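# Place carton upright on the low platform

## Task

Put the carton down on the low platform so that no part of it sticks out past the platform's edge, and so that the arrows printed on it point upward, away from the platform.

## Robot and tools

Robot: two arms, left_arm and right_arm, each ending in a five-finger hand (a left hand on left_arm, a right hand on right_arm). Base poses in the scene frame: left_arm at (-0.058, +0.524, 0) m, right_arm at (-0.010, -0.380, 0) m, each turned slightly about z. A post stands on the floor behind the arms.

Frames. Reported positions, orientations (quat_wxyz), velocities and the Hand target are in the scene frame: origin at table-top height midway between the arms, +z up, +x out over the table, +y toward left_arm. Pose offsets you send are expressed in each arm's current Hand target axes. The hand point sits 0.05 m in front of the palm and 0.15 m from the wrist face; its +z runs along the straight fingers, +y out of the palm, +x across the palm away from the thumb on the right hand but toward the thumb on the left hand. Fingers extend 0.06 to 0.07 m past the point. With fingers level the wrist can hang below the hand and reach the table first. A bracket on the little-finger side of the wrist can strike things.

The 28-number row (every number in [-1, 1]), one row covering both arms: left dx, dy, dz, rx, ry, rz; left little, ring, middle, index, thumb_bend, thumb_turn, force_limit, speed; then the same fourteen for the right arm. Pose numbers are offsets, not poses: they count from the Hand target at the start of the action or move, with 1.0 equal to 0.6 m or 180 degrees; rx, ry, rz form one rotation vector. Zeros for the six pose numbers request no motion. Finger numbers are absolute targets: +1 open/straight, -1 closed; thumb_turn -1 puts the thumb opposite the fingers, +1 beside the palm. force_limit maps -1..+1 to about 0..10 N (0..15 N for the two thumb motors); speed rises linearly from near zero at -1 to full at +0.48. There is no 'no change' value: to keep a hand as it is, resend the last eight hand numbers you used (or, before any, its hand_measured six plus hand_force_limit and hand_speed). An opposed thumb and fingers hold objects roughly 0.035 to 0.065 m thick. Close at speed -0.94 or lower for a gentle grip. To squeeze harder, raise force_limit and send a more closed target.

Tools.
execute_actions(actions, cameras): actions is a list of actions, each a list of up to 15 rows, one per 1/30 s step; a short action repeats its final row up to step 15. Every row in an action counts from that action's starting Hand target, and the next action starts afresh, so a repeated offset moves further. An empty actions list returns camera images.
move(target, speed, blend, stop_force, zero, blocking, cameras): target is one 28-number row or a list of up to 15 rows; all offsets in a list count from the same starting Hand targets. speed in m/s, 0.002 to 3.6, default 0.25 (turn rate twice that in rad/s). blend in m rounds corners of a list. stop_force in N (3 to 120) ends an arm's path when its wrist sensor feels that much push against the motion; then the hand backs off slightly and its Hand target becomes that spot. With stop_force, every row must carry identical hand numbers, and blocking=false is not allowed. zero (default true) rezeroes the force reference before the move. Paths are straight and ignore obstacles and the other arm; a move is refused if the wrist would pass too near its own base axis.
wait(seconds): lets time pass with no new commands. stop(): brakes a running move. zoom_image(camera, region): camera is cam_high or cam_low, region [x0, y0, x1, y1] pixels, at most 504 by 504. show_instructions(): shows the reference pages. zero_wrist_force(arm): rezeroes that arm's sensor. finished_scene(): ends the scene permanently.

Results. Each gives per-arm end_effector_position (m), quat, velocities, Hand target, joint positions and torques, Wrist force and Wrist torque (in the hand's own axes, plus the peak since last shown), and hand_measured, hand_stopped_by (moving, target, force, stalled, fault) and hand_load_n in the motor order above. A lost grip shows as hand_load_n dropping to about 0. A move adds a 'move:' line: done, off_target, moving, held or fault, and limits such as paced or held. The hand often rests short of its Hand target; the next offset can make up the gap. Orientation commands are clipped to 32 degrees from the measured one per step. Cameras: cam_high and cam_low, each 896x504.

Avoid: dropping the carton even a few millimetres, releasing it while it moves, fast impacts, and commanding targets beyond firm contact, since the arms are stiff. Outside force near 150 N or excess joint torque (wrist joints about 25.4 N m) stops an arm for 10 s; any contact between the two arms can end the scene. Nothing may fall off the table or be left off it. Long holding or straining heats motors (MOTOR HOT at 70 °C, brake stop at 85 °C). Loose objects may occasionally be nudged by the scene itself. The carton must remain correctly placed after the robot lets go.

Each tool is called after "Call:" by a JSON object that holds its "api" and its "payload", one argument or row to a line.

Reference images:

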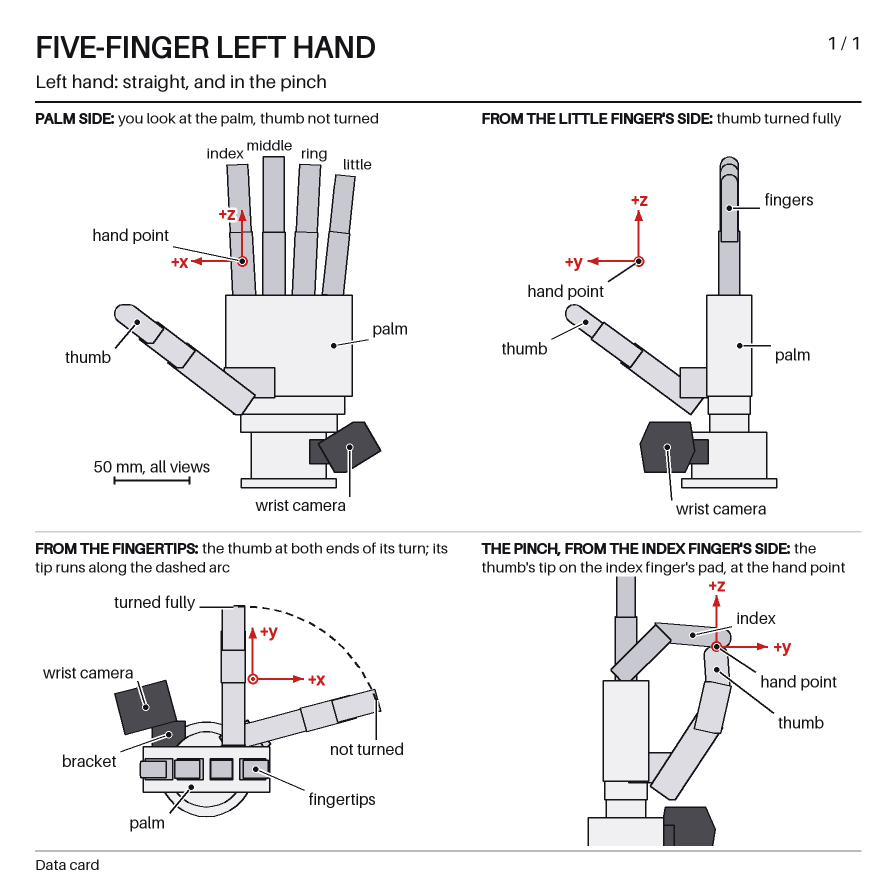

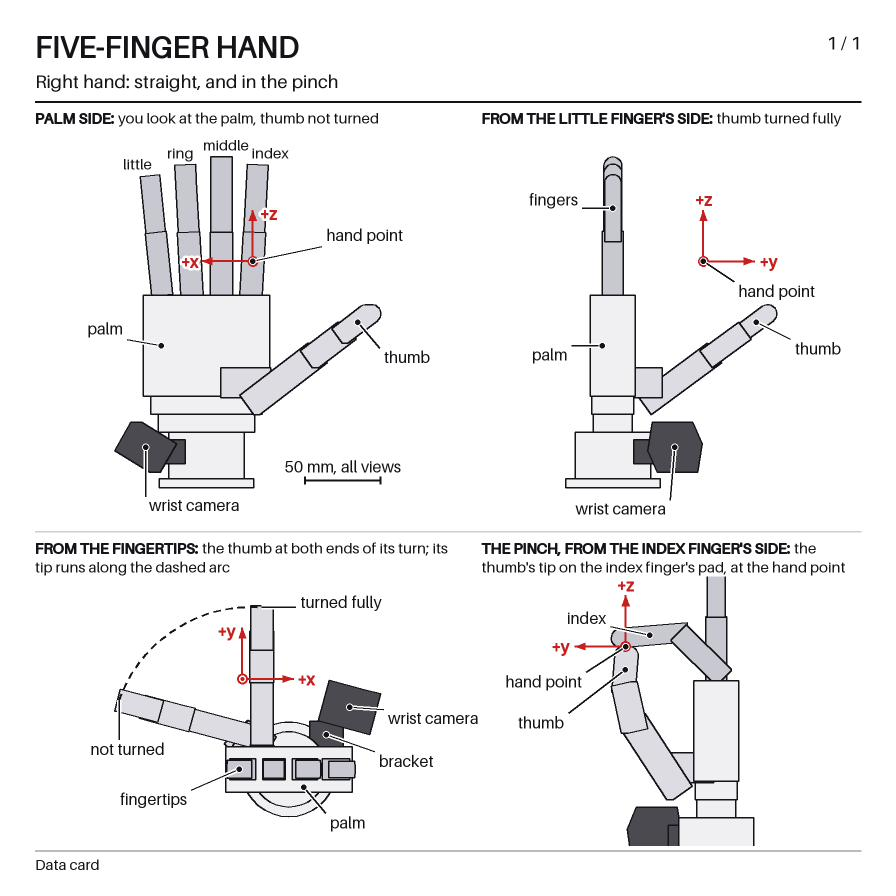

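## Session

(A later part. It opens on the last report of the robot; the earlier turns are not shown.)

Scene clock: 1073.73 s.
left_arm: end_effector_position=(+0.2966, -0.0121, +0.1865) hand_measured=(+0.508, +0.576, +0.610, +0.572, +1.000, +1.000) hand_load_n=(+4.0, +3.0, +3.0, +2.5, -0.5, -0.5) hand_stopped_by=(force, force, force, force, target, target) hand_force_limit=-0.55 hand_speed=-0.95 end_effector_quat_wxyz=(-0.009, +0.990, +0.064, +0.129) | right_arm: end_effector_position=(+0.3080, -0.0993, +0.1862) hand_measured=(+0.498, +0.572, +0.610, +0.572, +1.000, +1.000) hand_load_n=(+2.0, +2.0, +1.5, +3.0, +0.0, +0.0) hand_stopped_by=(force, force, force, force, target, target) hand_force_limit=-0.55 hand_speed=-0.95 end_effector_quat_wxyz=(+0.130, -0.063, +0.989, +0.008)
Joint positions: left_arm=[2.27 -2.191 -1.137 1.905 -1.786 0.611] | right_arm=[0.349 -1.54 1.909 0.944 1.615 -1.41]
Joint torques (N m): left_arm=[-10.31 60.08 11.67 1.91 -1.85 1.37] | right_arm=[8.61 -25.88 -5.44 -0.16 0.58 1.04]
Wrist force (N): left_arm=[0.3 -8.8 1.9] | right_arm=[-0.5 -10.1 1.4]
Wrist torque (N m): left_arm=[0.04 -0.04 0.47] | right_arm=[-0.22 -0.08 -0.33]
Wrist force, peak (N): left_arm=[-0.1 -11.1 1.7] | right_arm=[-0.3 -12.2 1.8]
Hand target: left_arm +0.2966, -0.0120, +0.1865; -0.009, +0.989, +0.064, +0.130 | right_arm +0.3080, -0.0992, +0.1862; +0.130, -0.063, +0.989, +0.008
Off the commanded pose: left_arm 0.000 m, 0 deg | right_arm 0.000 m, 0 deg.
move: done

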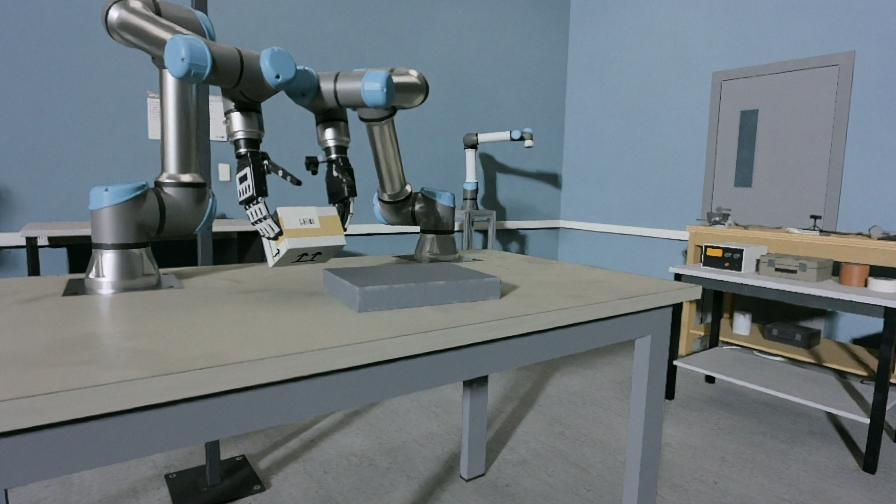

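Call:
{"api": "move", "payload": {
  "target": [0.0397,-0.0747,0.0047,0,0.1111,0, 0.40, 0.44, 0.5, 0.44, 1, 1, -0.55, -0.95, -0.0397,0.0747,0.0047,0,-0.1111,0, 0.40, 0.44, 0.5, 0.44, 1, 1, -0.55, -0.95],
  "speed": 0.04,
  "cameras": ["cam_low", "cam_high"]
}}

Scene clock: 1091.47 s.
left_arm: end_effector_position=(+0.3111, +0.0267, +0.1893) hand_measured=(+0.508, +0.576, +0.610, +0.572, +1.000, +1.000) hand_load_n=(+0.0, +0.0, +0.0, +0.0, -0.5, -0.5) hand_stopped_by=(force, force, force, force, target, target) hand_force_limit=-0.55 hand_speed=-0.95 end_effector_quat_wxyz=(-0.018, +0.961, +0.062, +0.268) end_effector_velocity=(+0.000, +0.000, +0.001) end_effector_angular_velocity=(-0.002, -0.004, +0.000) | right_arm: end_effector_position=(+0.3217, -0.0628, +0.1889) hand_measured=(+0.498, +0.570, +0.610, +0.572, +1.000, +1.000) hand_load_n=(+1.0, +0.0, +0.0, +0.0, +0.0, +0.0) hand_stopped_by=(force, force, force, force, target, target) hand_force_limit=-0.55 hand_speed=-0.95 end_effector_quat_wxyz=(+0.261, -0.062, +0.963, +0.016)
Joint positions: left_arm=[2.24 -2.072 -1.371 2.186 -2.024 0.637] | right_arm=[0.504 -1.578 1.969 0.673 1.733 -1.291]
Joint velocities: left_arm=[0 0.002 -0.002 0.005 -0.002 0] | right_arm=[within noise]
Joint torques (N m): left_arm=[-9.49 53.04 6.34 0.18 -2.88 1.72] | right_arm=[-7.13 -6.66 -33.1 2.95 -2.73 -1.09]
Wrist force (N): left_arm=[3.0 0.2 0.4] | right_arm=[-1.1 -0.7 -0.3]
Wrist torque (N m): left_arm=[0.02 -0.25 0.11] | right_arm=[0.11 0.20 -0.07]
Wrist force, peak (N): left_arm=[0.2 -8.8 2.0] | right_arm=[-0.6 -10.2 2.0]
Hand target: left_arm +0.3111, +0.0267, +0.1893; -0.018, +0.961, +0.062, +0.269 (not the last commanded pose) | right_arm +0.3217, -0.0628, +0.1889; +0.261, -0.062, +0.963, +0.016 (not the last commanded pose)
Off the commanded pose: left_arm 0.009 m, 4 deg | right_arm 0.012 m, 5 deg.
move: held (right_arm; a check stopped the path), off_target (left_arm; braked when a check withheld steps of right_arm); limits=held
pose unreachable (right arm): on one or more control steps of this call, first in action 0 (counted from 0), this arm could not follow its commanded pose, so it was not sent that pose on those steps. It may still have moved: this result reports where it is.
cause: moving toward the commanded pose would bring a part of the arm too close to another arm (a part of this arm just beyond joint 4 (wrist 1) and a part of the left arm just beyond its joint 4 (wrist 1), 8 mm apart when this arm was first held).

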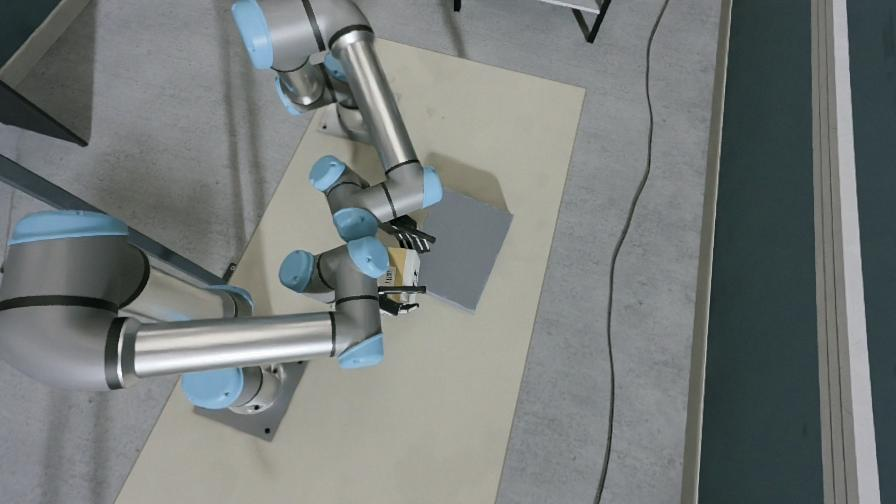

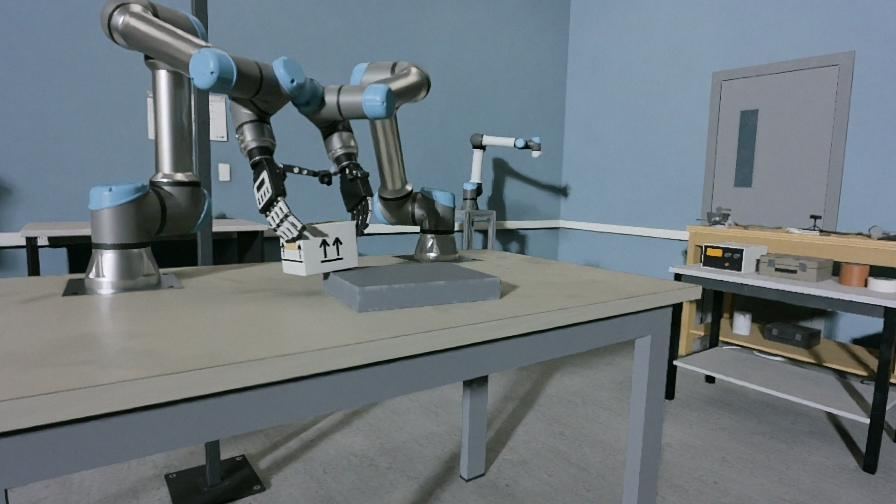

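Call:
{"api": "zoom_image", "payload": {
  "camera": "cam_low",
  "region": [230, 180, 450, 330]
}}

Call:
{"api": "zoom_image", "payload": {
  "camera": "cam_high",
  "region": [330, 200, 480, 350]
}}

Scaled by 2.291 from the camera's image (finer frame: 1280x720).

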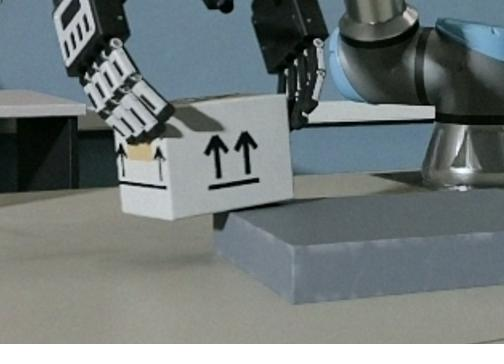

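Scaled by 3.360 from the camera's image (finer frame: 1280x720).

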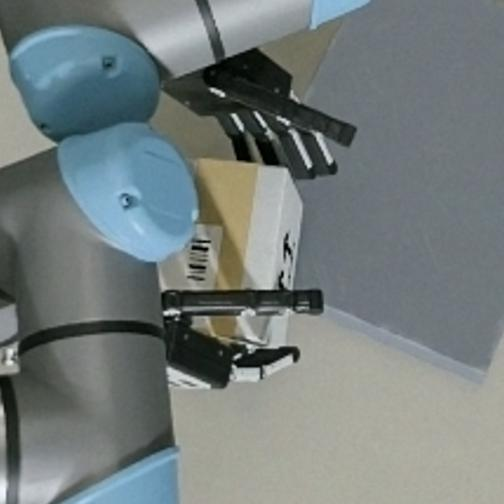

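Call:
{"api": "wait", "payload": {
  "seconds": 0.2,
  "cameras": ["all"]
}}

Call:
{"api": "zoom_image", "payload": {
  "camera": "cam_low",
  "region": [260, 200, 380, 300]
}}

Call:
{"api": "zoom_image", "payload": {
  "camera": "cam_high",
  "region": [360, 220, 450, 330]
}}

Scene clock: 1140.93 s.
left_arm: end_effector_position=(+0.3111, +0.0267, +0.1893) hand_measured=(+0.508, +0.576, +0.610, +0.572, +1.000, +1.000) hand_load_n=(+0.0, +0.0, +0.0, +0.0, +0.0, +0.0) hand_stopped_by=(force, force, force, force, target, target) hand_force_limit=-0.55 hand_speed=-0.95 end_effector_quat_wxyz=(-0.018, +0.961, +0.062, +0.269) | right_arm: end_effector_position=(+0.3217, -0.0628, +0.1889) hand_measured=(+0.498, +0.570, +0.610, +0.572, +1.000, +1.000) hand_load_n=(+0.0, +0.0, +0.5, +0.0, +0.0, +0.0) hand_stopped_by=(force, force, force, force, target, target) hand_force_limit=-0.55 hand_speed=-0.95 end_effector_quat_wxyz=(+0.261, -0.062, +0.963, +0.016)
Joint positions: left_arm=[2.24 -2.072 -1.371 2.186 -2.025 0.637] | right_arm=[0.504 -1.578 1.969 0.673 1.733 -1.291]
Joint torques (N m): left_arm=[-8.31 53.33 7.59 0.38 -3.06 1.59] | right_arm=[-8.24 -6.34 -32.27 3.08 -2.55 -1.29]
Wrist force (N): left_arm=[2.9 0.2 0.5] | right_arm=[-1.0 0.0 -0.1]
Wrist torque (N m): left_arm=[0.01 -0.23 0.10] | right_arm=[0.08 0.17 -0.01]
Wrist force, peak (N): left_arm=[3.2 0.1 0.7] | right_arm=[-1.2 -0.4 -0.2]
Hand target: left_arm +0.3111, +0.0267, +0.1893; -0.018, +0.961, +0.062, +0.269 (not the last commanded pose) | right_arm +0.3217, -0.0628, +0.1889; +0.261, -0.062, +0.963, +0.016 (not the last commanded pose)
Off the commanded pose: left_arm 0.009 m, 4 deg | right_arm 0.012 m, 5 deg.
wait: 0.20 s; at rest from the start

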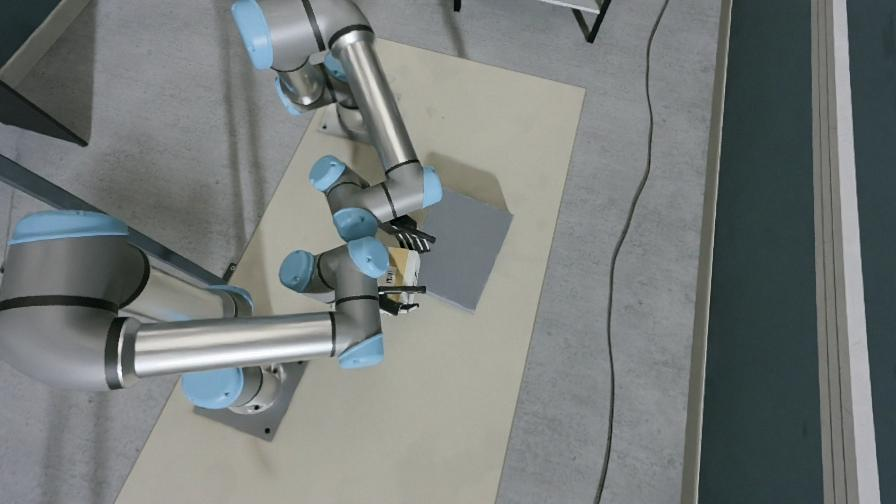

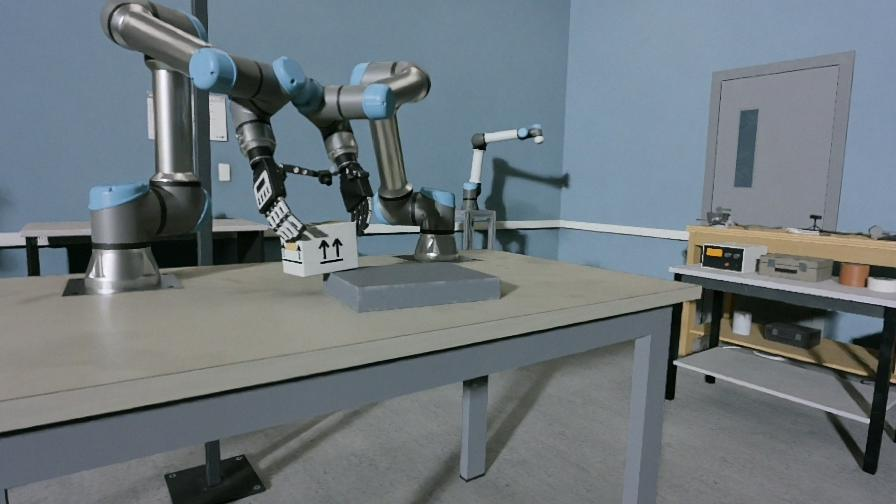

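Scaled by 4.200 from the camera's image (finer frame: 1280x720).

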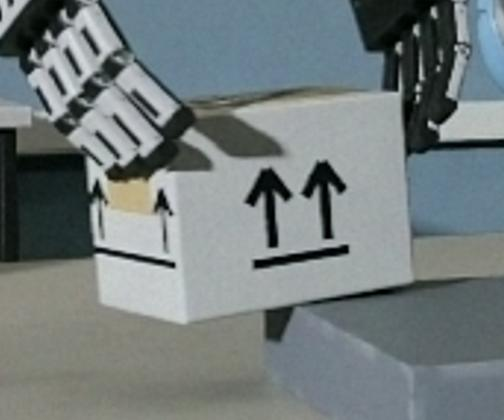

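Scaled by 4.582 from the camera's image (finer frame: 1280x720).

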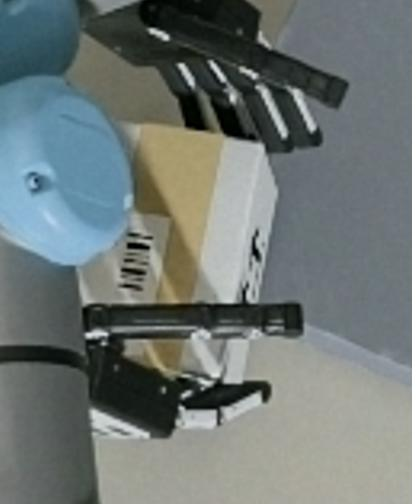

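Call:
{"api": "move", "payload": {
  "target": [0,0,0,0,0,0, 0.38, 0.42, 0.48, 0.42, 1, 1, -0.6, -0.95, 0,0,0,0,0,0, 0.38, 0.42, 0.48, 0.42, 1, 1, -0.6, -0.95],
  "cameras": ["all"]
}}

Call:
{"api": "zoom_image", "payload": {
  "camera": "cam_low",
  "region": [260, 200, 380, 300]
}}

Call:
{"api": "zoom_image", "payload": {
  "camera": "cam_high",
  "region": [360, 220, 450, 330]
}}

Scene clock: 1220.97 s.
left_arm: end_effector_position=(+0.3111, +0.0268, +0.1893) hand_measured=(+0.500, +0.562, +0.592, +0.420, +1.000, +1.000) hand_load_n=(+2.0, +3.0, +2.5, +0.0, +0.0, +0.0) hand_stopped_by=(force, force, force, target, target, target) hand_force_limit=-0.60 hand_speed=-0.95 end_effector_quat_wxyz=(-0.018, +0.961, +0.062, +0.269) | right_arm: end_effector_position=(+0.3217, -0.0628, +0.1889) hand_measured=(+0.476, +0.558, +0.594, +0.420, +1.000, +1.000) hand_load_n=(+2.5, +1.0, +3.0, +0.0, +0.0, +0.0) hand_stopped_by=(force, force, force, target, target, target) hand_force_limit=-0.60 hand_speed=-0.95 end_effector_quat_wxyz=(+0.261, -0.062, +0.963, +0.016)
Joint positions: left_arm=[2.24 -2.072 -1.372 2.186 -2.025 0.637] | right_arm=[0.504 -1.578 1.969 0.673 1.733 -1.291]
Joint torques (N m): left_arm=[-7.55 54.59 20.77 1.43 2.35 1.11] | right_arm=[1.89 -7.13 -32.12 -0.5 -2.89 -0.96]
Wrist force (N): left_arm=[1.6 -7.0 1.0] | right_arm=[-1.3 -8.7 0.2]
Wrist torque (N m): left_arm=[-0.10 -0.19 0.39] | right_arm=[-0.26 0.15 -0.34]
Wrist force, peak (N): left_arm=[1.7 -7.2 1.2] | right_arm=[-1.1 -8.9 0.5]
Hand target: left_arm +0.3111, +0.0267, +0.1893; -0.018, +0.961, +0.062, +0.269 | right_arm +0.3217, -0.0628, +0.1889; +0.261, -0.062, +0.963, +0.016
Off the commanded pose: left_arm 0.000 m, 0 deg | right_arm 0.000 m, 0 deg.
move: done

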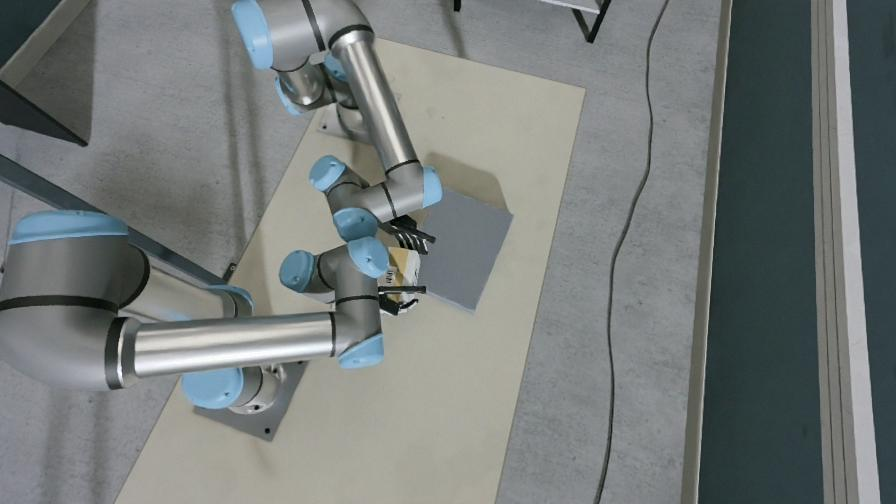

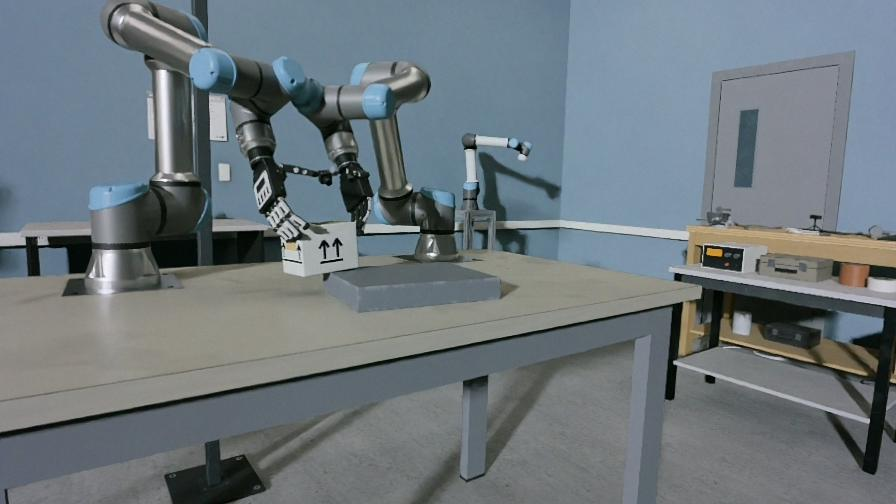

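Scaled by 4.200 from the camera's image (finer frame: 1280x720).

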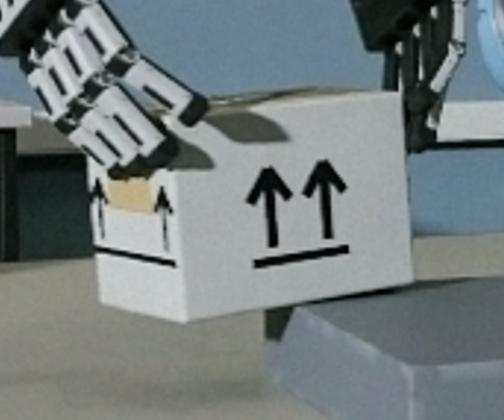

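Scaled by 4.582 from the camera's image (finer frame: 1280x720).

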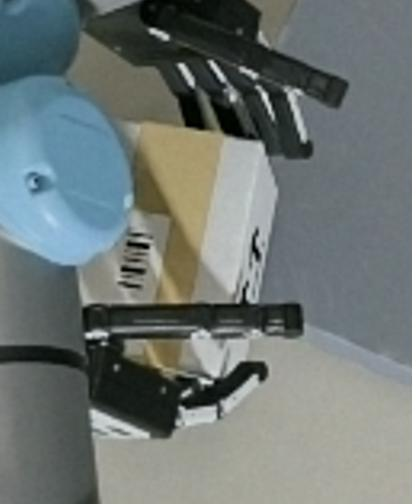

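Call:
{"api": "move", "payload": {
  "target": [0.0302,0,-0.0499,0,0,0, 0.38, 0.42, 0.48, 0.42, 1, 1, -0.6, -0.95, -0.0294,0,-0.0504,0,0,0, 0.38, 0.42, 0.48, 0.42, 1, 1, -0.6, -0.95],
  "speed": 0.02,
  "cameras": ["all"]
}}

Call:
{"api": "zoom_image", "payload": {
  "camera": "cam_low",
  "region": [260, 180, 380, 300]
}}

Call:
{"api": "zoom_image", "payload": {
  "camera": "cam_high",
  "region": [360, 220, 450, 330]
}}

Scene clock: 1268.33 s.
left_arm: end_effector_position=(+0.3111, +0.0267, +0.2241) hand_measured=(+0.500, +0.562, +0.592, +0.420, +1.000, +1.000) hand_load_n=(+2.5, +5.5, +0.5, +0.0, +0.0, +0.0) hand_stopped_by=(force, force, force, target, target, target) hand_force_limit=-0.60 hand_speed=-0.95 end_effector_quat_wxyz=(-0.018, +0.961, +0.062, +0.269) | right_arm: end_effector_position=(+0.3216, -0.0627, +0.2237) hand_measured=(+0.476, +0.558, +0.594, +0.420, +1.000, +1.000) hand_load_n=(+3.5, +1.0, +1.5, +0.0, +0.0, +0.0) hand_stopped_by=(force, force, force, target, target, target) hand_force_limit=-0.60 hand_speed=-0.95 end_effector_quat_wxyz=(+0.261, -0.062, +0.963, +0.016)
Joint positions: left_arm=[2.239 -2.05 -1.313 2.106 -2.025 0.637] | right_arm=[0.504 -1.607 1.903 0.768 1.733 -1.29]
Joint torques (N m): left_arm=[-9.81 54.26 32.36 -2.8 1.11 -0.99] | right_arm=[10.14 -22.5 -34.26 2.54 1.44 0.73]
Wrist force (N): left_arm=[1.9 -6.1 2.3] | right_arm=[-0.2 -7.2 1.3]
Wrist torque (N m): left_arm=[-0.06 -0.19 0.38] | right_arm=[-0.18 0.09 -0.27]
Wrist force, peak (N): left_arm=[1.6 -7.8 1.4] | right_arm=[-0.7 -9.0 0.8]
Hand target: left_arm +0.3111, +0.0267, +0.2243; -0.018, +0.961, +0.062, +0.269 | right_arm +0.3216, -0.0627, +0.2239; +0.261, -0.062, +0.963, +0.016
Off the commanded pose: left_arm 0.000 m, 0 deg | right_arm 0.000 m, 0 deg.
move: done

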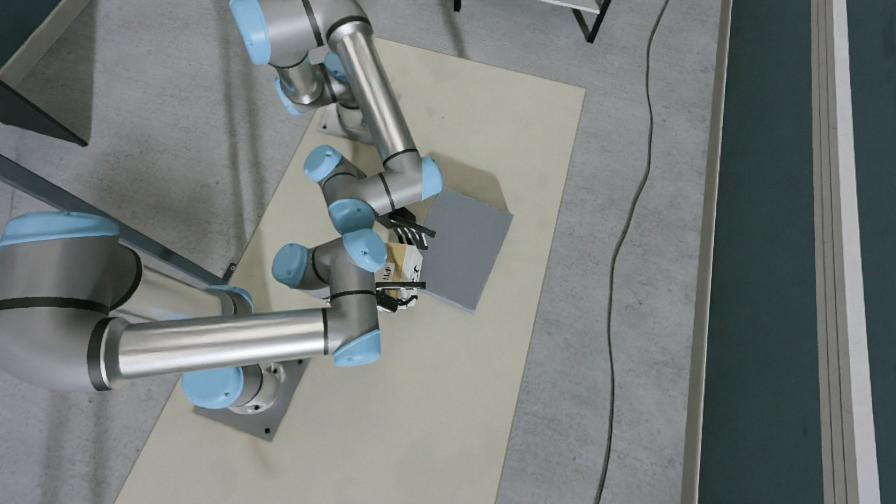

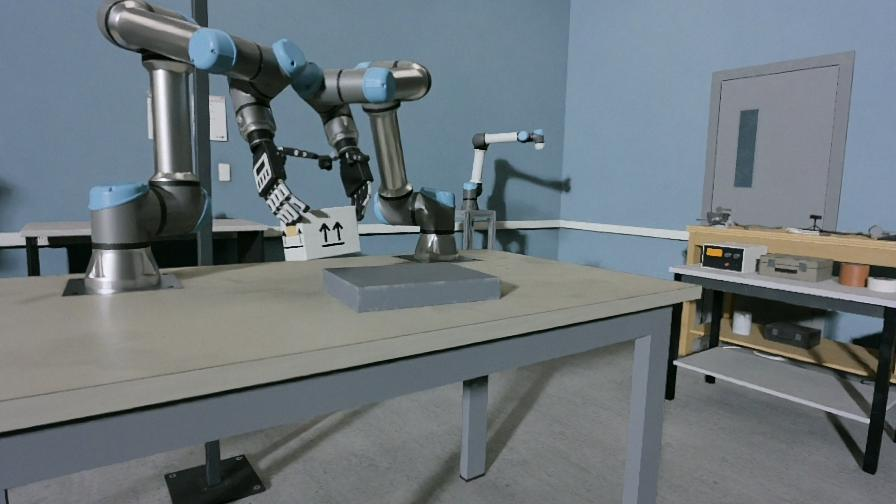

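Scaled by 4.200 from the camera's image (finer frame: 1280x720).

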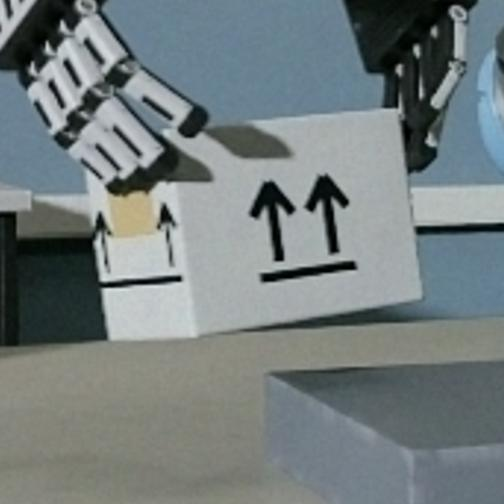

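Scaled by 4.582 from the camera's image (finer frame: 1280x720).

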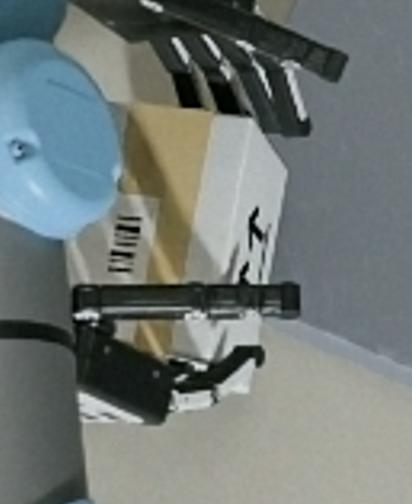

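Call:
{"api": "move", "payload": {
  "target": [0.0496,-0.0618,0.03,0,0,0, 0.38, 0.42, 0.48, 0.42, 1, 1, -0.6, -0.95, -0.0501,0.0618,0.0293,0,0,0, 0.38, 0.42, 0.48, 0.42, 1, 1, -0.6, -0.95],
  "speed": 0.03,
  "cameras": ["all"]
}}

Scene clock: 1302.53 s.
left_arm: end_effector_position=(+0.3407, +0.0678, +0.2243) hand_measured=(+0.500, +0.562, +0.592, +0.420, +1.000, +1.000) hand_load_n=(+3.0, +5.0, +0.5, +0.0, +0.0, +0.0) hand_stopped_by=(force, force, force, target, target, target) hand_force_limit=-0.60 hand_speed=-0.95 end_effector_quat_wxyz=(-0.018, +0.961, +0.062, +0.269) | right_arm: end_effector_position=(+0.3513, -0.0217, +0.2238) hand_measured=(+0.476, +0.558, +0.594, +0.420, +1.000, +1.000) hand_load_n=(+3.0, +1.0, +1.5, +0.0, +0.0, +0.0) hand_stopped_by=(force, force, force, target, target, target) hand_force_limit=-0.60 hand_speed=-0.95 end_effector_quat_wxyz=(+0.261, -0.062, +0.963, +0.016)
Joint positions: left_arm=[2.345 -1.988 -1.394 2.17 -1.99 0.747] | right_arm=[0.579 -1.476 1.77 0.782 1.769 -1.224]
Joint torques (N m): left_arm=[4.46 50.25 8.63 1.66 2.72 1.52] | right_arm=[9.56 -8.92 -34.91 2.36 1.57 1.69]
Wrist force (N): left_arm=[1.7 -5.2 2.3] | right_arm=[-0.1 -6.0 1.2]
Wrist torque (N m): left_arm=[-0.01 -0.16 0.33] | right_arm=[-0.08 0.10 -0.29]
Wrist force, peak (N): left_arm=[1.5 -6.9 1.9] | right_arm=[-0.2 -8.2 1.0]
Hand target: left_arm +0.3408, +0.0680, +0.2243; -0.018, +0.961, +0.062, +0.269 | right_arm +0.3514, -0.0215, +0.2238; +0.261, -0.062, +0.963, +0.016
Off the commanded pose: left_arm 0.000 m, 0 deg | right_arm 0.000 m, 0 deg.
move: done

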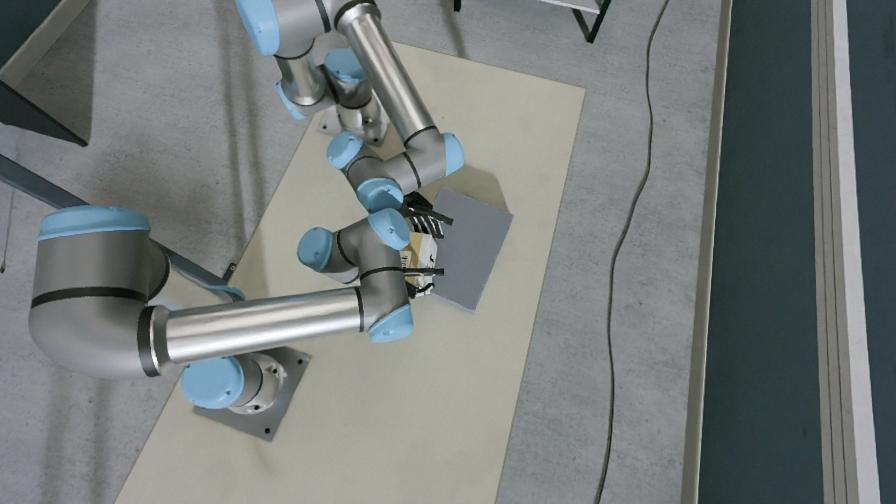

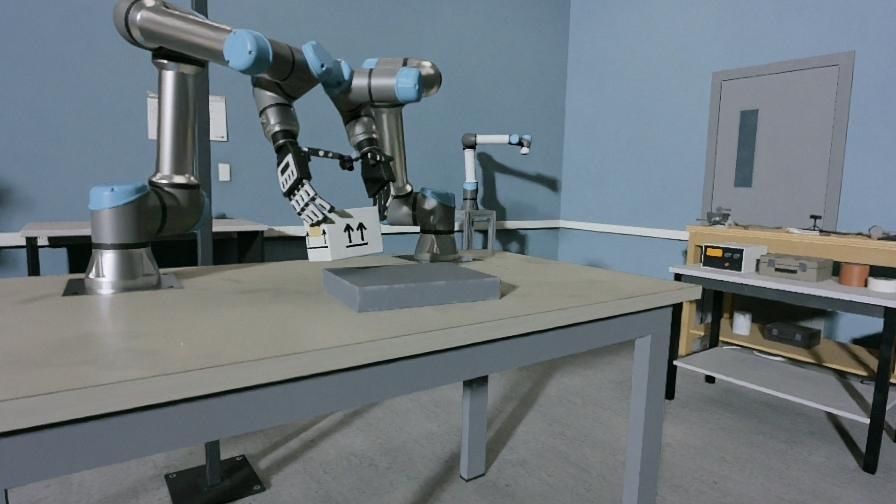

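Call:
{"api": "move", "payload": {
  "target": [0.0496,-0.0608,0.03,0,0,0, 0.38, 0.42, 0.48, 0.42, 1, 1, -0.6, -0.95, -0.0501,0.0618,0.0293,0,0,0, 0.38, 0.42, 0.48, 0.42, 1, 1, -0.6, -0.95],
  "speed": 0.03,
  "cameras": ["all"]
}}

Call:
{"api": "zoom_image", "payload": {
  "camera": "cam_high",
  "region": [380, 180, 480, 300]
}}

Call:
{"api": "zoom_image", "payload": {
  "camera": "cam_low",
  "region": [280, 180, 460, 310]
}}

Scene clock: 1317.60 s.
left_arm: end_effector_position=(+0.3455, +0.0744, +0.2243) hand_measured=(+0.498, +0.562, +0.592, +0.420, +1.000, +1.000) hand_load_n=(+0.0, +0.5, +0.0, +0.0, +0.0, +0.0) hand_stopped_by=(force, force, force, target, target, target) hand_force_limit=-0.60 hand_speed=-0.95 end_effector_quat_wxyz=(-0.018, +0.961, +0.062, +0.269) | right_arm: end_effector_position=(+0.3531, -0.0192, +0.2238) hand_measured=(+0.476, +0.558, +0.592, +0.420, +1.000, +1.000) hand_load_n=(+0.0, +0.0, +0.0, +0.0, +0.0, +0.0) hand_stopped_by=(force, force, force, target, target, target) hand_force_limit=-0.60 hand_speed=-0.95 end_effector_quat_wxyz=(+0.261, -0.062, +0.963, +0.016)
Joint positions: left_arm=[2.362 -1.979 -1.405 2.18 -1.984 0.765] | right_arm=[0.583 -1.468 1.762 0.783 1.77 -1.221]
Joint torques (N m): left_arm=[9.62 49.2 7.38 0.35 2.31 1.67] | right_arm=[-7.52 -29.21 -5.17 -0.6 -2.6 -1.26]
Wrist force (N): left_arm=[2.8 0.1 0.5] | right_arm=[-0.5 0.6 -0.6]
Wrist torque (N m): left_arm=[-0.01 -0.19 0.10] | right_arm=[0.17 0.15 0.04]
Wrist force, peak (N): left_arm=[1.7 -5.5 2.5] | right_arm=[0.0 -6.6 0.9]
Hand target: left_arm +0.3456, +0.0745, +0.2243; -0.018, +0.961, +0.062, +0.269 (not the last commanded pose) | right_arm +0.3531, -0.0193, +0.2238; +0.261, -0.062, +0.963, +0.016 (not the last commanded pose)
Off the commanded pose: left_arm 0.042 m, 0 deg | right_arm 0.048 m, 0 deg.
move: held (right_arm; a check stopped the path), off_target (left_arm; braked when a check withheld steps of right_arm); limits=held
pose unreachable (right arm): on one or more control steps of this call, first in action 0 (counted from 0), this arm could not follow its commanded pose, so it was not sent that pose on those steps. It may still have moved: this result reports where it is.
cause: moving toward the commanded pose would bring a part of the arm too close to another arm (a part of this arm just beyond joint 4 (wrist 1) and a part of the left arm just beyond its joint 4 (wrist 1), 6 mm apart when this arm was first held).

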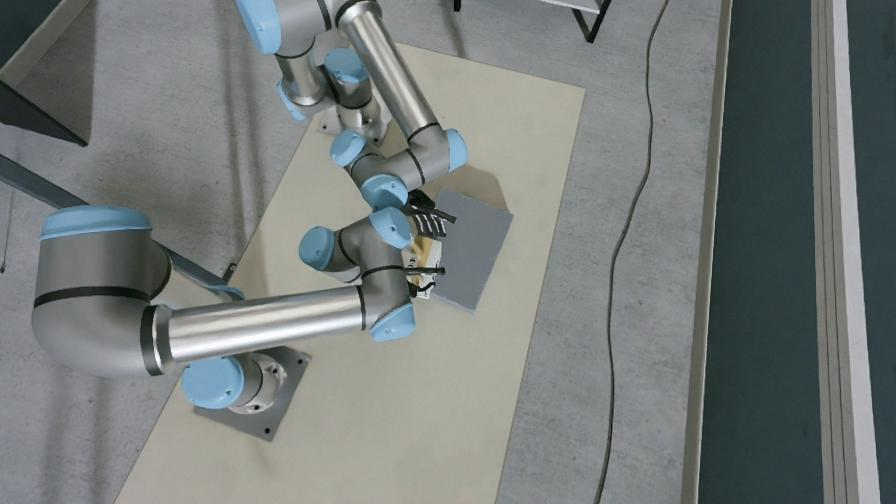

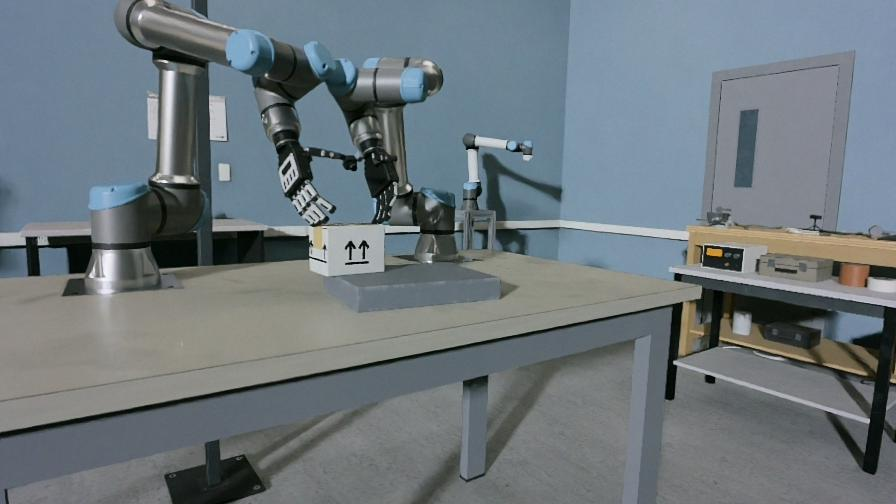

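Scaled by 4.200 from the camera's image (finer frame: 1280x720).

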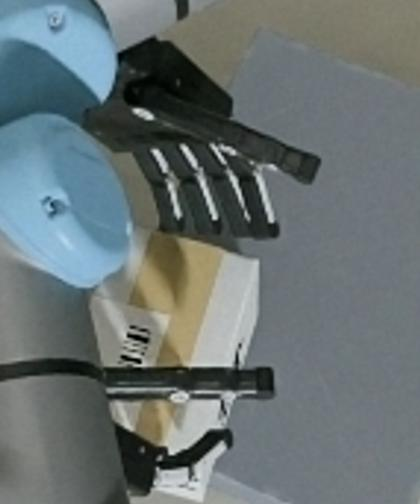

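Scaled by 2.800 from the camera's image (finer frame: 1280x720).

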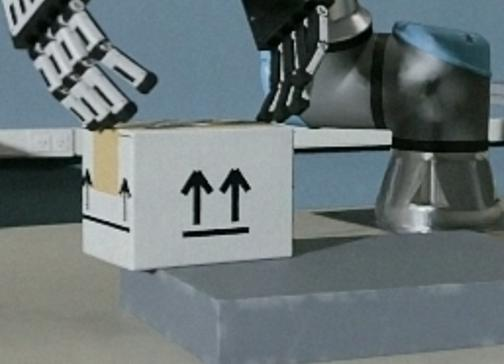

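Call:
{"api": "move", "payload": {
  "target": [
    [0,-0.05,0,0,0,0, 0.54, 0.583, 0.613, 0.589, 1, 1, -0.5, -0.5, 0,-0.067,0,0,0,0, 0.54, 0.583, 0.613, 0.589, 1, 1, -0.5, -0.5],
    [0.0008,-0.2157,-0.206,0,0,0, 0.54, 0.583, 0.613, 0.589, 1, 1, -0.5, -0.5, 0.115,-0.067,0.0677,0.0356,0,0.0609, 0.54, 0.583, 0.613, 0.589, 1, 1, -0.5, -0.5]
  ],
  "speed": 0.12,
  "cameras": ["all"]
}}

Call:
{"api": "zoom_image", "payload": {
  "camera": "cam_high",
  "region": [360, 170, 520, 320]
}}

Call:
{"api": "zoom_image", "payload": {
  "camera": "cam_low",
  "region": [250, 180, 450, 320]
}}

Scene clock: 1421.60 s.
left_arm: end_effector_position=(+0.2659, +0.1945, +0.3302) hand_measured=(+0.540, +0.584, +0.614, +0.590, +1.000, +1.000) hand_load_n=(+0.0, +0.0, +0.0, +0.0, -0.5, +0.0) hand_stopped_by=(target, target, target, target, target, target) hand_force_limit=-0.50 hand_speed=-0.50 end_effector_quat_wxyz=(-0.018, +0.961, +0.062, +0.269) | right_arm: end_effector_position=(+0.3196, -0.0642, +0.1540) hand_measured=(+0.540, +0.584, +0.614, +0.590, +1.000, +1.000) hand_load_n=(+0.0, +0.0, +0.5, +0.0, +0.0, +0.0) hand_stopped_by=(target, target, target, target, target, target) hand_force_limit=-0.50 hand_speed=-0.50 end_effector_quat_wxyz=(+0.262, +0.045, +0.964, -0.013)
Joint positions: left_arm=[2.469 -1.579 -1.612 2.028 -1.943 0.871] | right_arm=[0.631 -1.48 1.984 0.637 1.891 -0.971]
Joint torques (N m): left_arm=[9.98 31.83 9.38 -3.5 2.04 1.64] | right_arm=[7.49 -8.94 -4.56 -0.52 3.12 1.24]
Wrist force (N): left_arm=[2.5 0.2 0.6] | right_arm=[-0.6 0.4 -0.5]
Wrist torque (N m): left_arm=[0.01 -0.14 0.07] | right_arm=[0.13 0.12 -0.04]
Wrist force, peak (N): left_arm=[2.9 0.4 0.6] | right_arm=[-0.7 1.2 -0.5]
Hand target: left_arm +0.2658, +0.1946, +0.3303; -0.018, +0.961, +0.062, +0.269 | right_arm +0.3195, -0.0642, +0.1540; +0.262, +0.045, +0.964, -0.013
Off the commanded pose: left_arm 0.000 m, 0 deg | right_arm 0.000 m, 0 deg.
move: done

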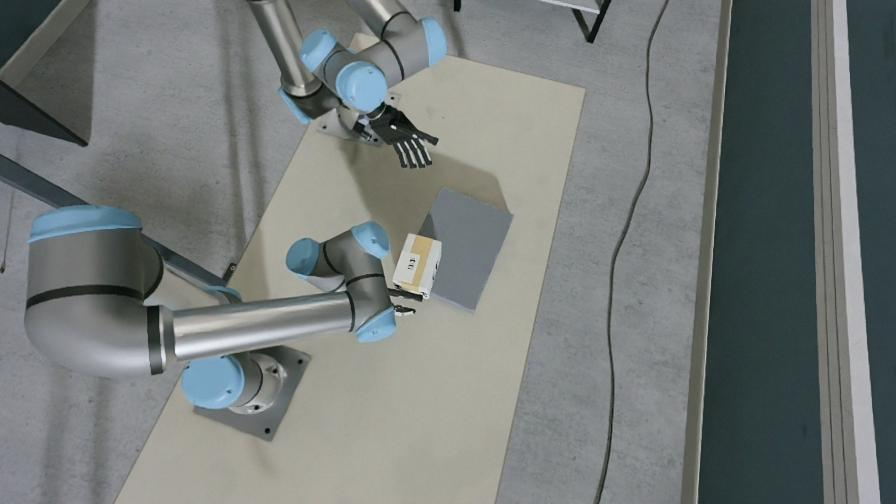

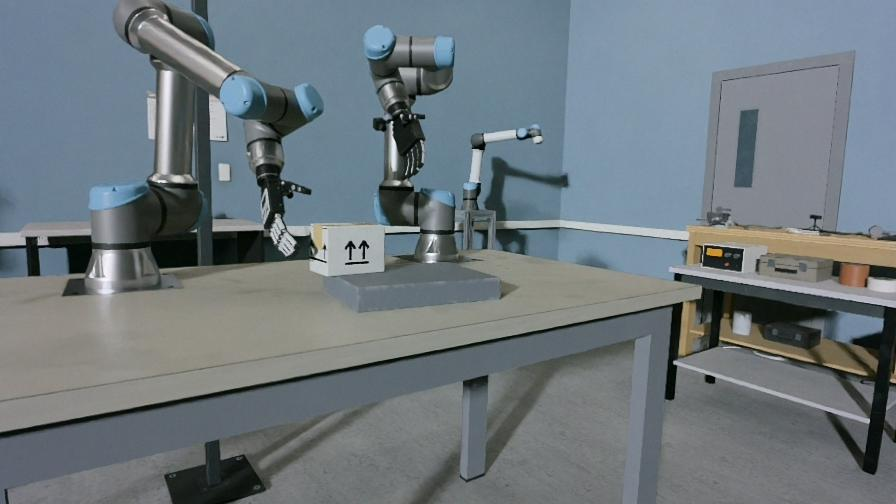

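Scaled by 3.150 from the camera's image (finer frame: 1280x720).

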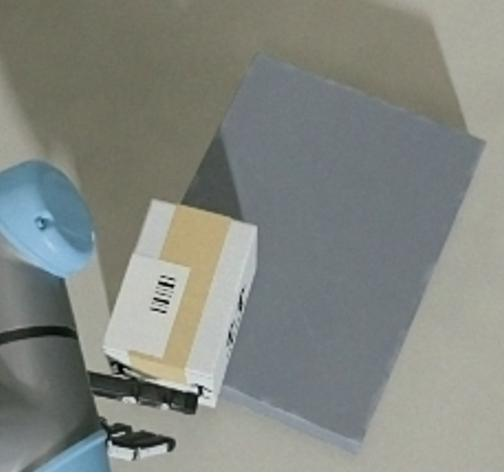

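Scaled by 2.520 from the camera's image (finer frame: 1280x720).

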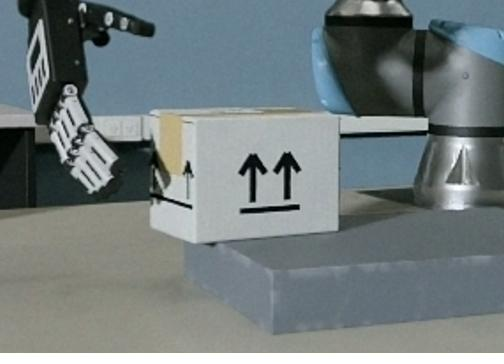

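Call:
{"api": "move", "payload": {
  "target": [0,0,0,0,0,0, 0.54, 0.583, 0.613, 0.589, 1, 1, -0.5, -0.5, 0,0.17,0,0,0,0, 0.54, 0.583, 0.613, 0.589, 1, 1, -0.5, -0.5],
  "speed": 0.025,
  "stop_force": 8,
  "cameras": ["all"]
}}

Call:
{"api": "zoom_image", "payload": {
  "camera": "cam_high",
  "region": [360, 170, 520, 320]
}}

Call:
{"api": "zoom_image", "payload": {
  "camera": "cam_low",
  "region": [280, 180, 480, 320]
}}

Scene clock: 1453.23 s.
left_arm: end_effector_position=(+0.2658, +0.1946, +0.3303) hand_measured=(+0.540, +0.584, +0.614, +0.590, +1.000, +1.000) hand_load_n=(+0.0, +0.0, +0.0, +0.0, +0.0, +0.0) hand_stopped_by=(target, target, target, target, target, target) hand_force_limit=-0.50 hand_speed=-0.50 end_effector_quat_wxyz=(-0.018, +0.961, +0.062, +0.269) | right_arm: end_effector_position=(+0.3291, +0.0373, +0.1538) hand_measured=(+0.540, +0.584, +0.614, +0.590, +1.000, +1.000) hand_load_n=(+0.0, +0.0, +0.5, +0.0, +0.0, +0.0) hand_stopped_by=(target, target, target, target, target, target) hand_force_limit=-0.50 hand_speed=-0.50 end_effector_quat_wxyz=(+0.262, +0.045, +0.964, -0.013)
Joint positions: left_arm=[2.469 -1.578 -1.612 2.027 -1.943 0.871] | right_arm=[0.845 -1.248 1.714 0.75 1.973 -0.76]
Joint torques (N m): left_arm=[9.43 31.49 8.15 -3.89 2.01 1.82] | right_arm=[7.89 -18.43 -32.28 3.19 3.24 1.15]
Wrist force (N): left_arm=[2.7 0.2 0.5] | right_arm=[-1.5 -1.1 -0.9]
Wrist torque (N m): left_arm=[0.02 -0.18 0.08] | right_arm=[0.06 0.22 -0.13]
Wrist force, peak (N): left_arm=[2.9 0.2 0.5] | right_arm=[-1.5 -1.1 -1.1]
Hand target: left_arm +0.2658, +0.1946, +0.3303; -0.018, +0.961, +0.062, +0.269 | right_arm +0.3291, +0.0373, +0.1538; +0.262, +0.045, +0.964, -0.013
Off the commanded pose: left_arm 0.000 m, 0 deg | right_arm 0.000 m, 0 deg.
move: done

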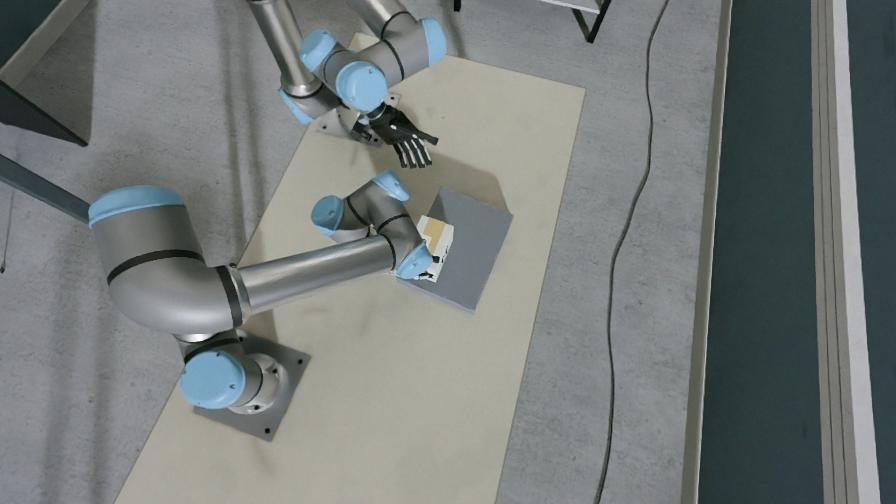

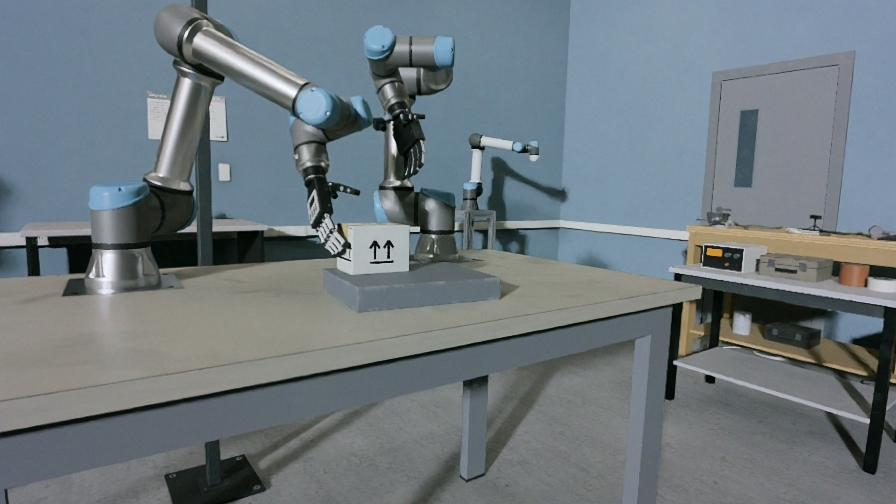

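Scaled by 3.150 from the camera's image (finer frame: 1280x720).

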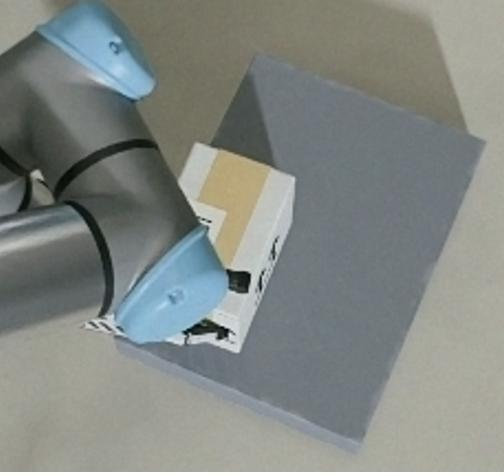

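Scaled by 2.520 from the camera's image (finer frame: 1280x720).

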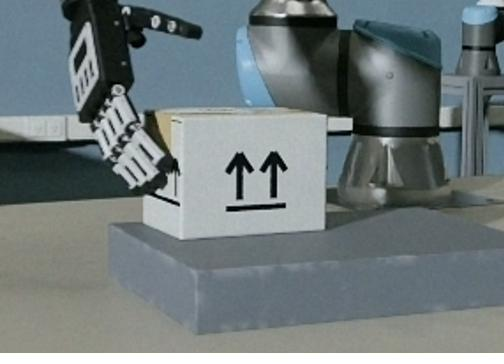

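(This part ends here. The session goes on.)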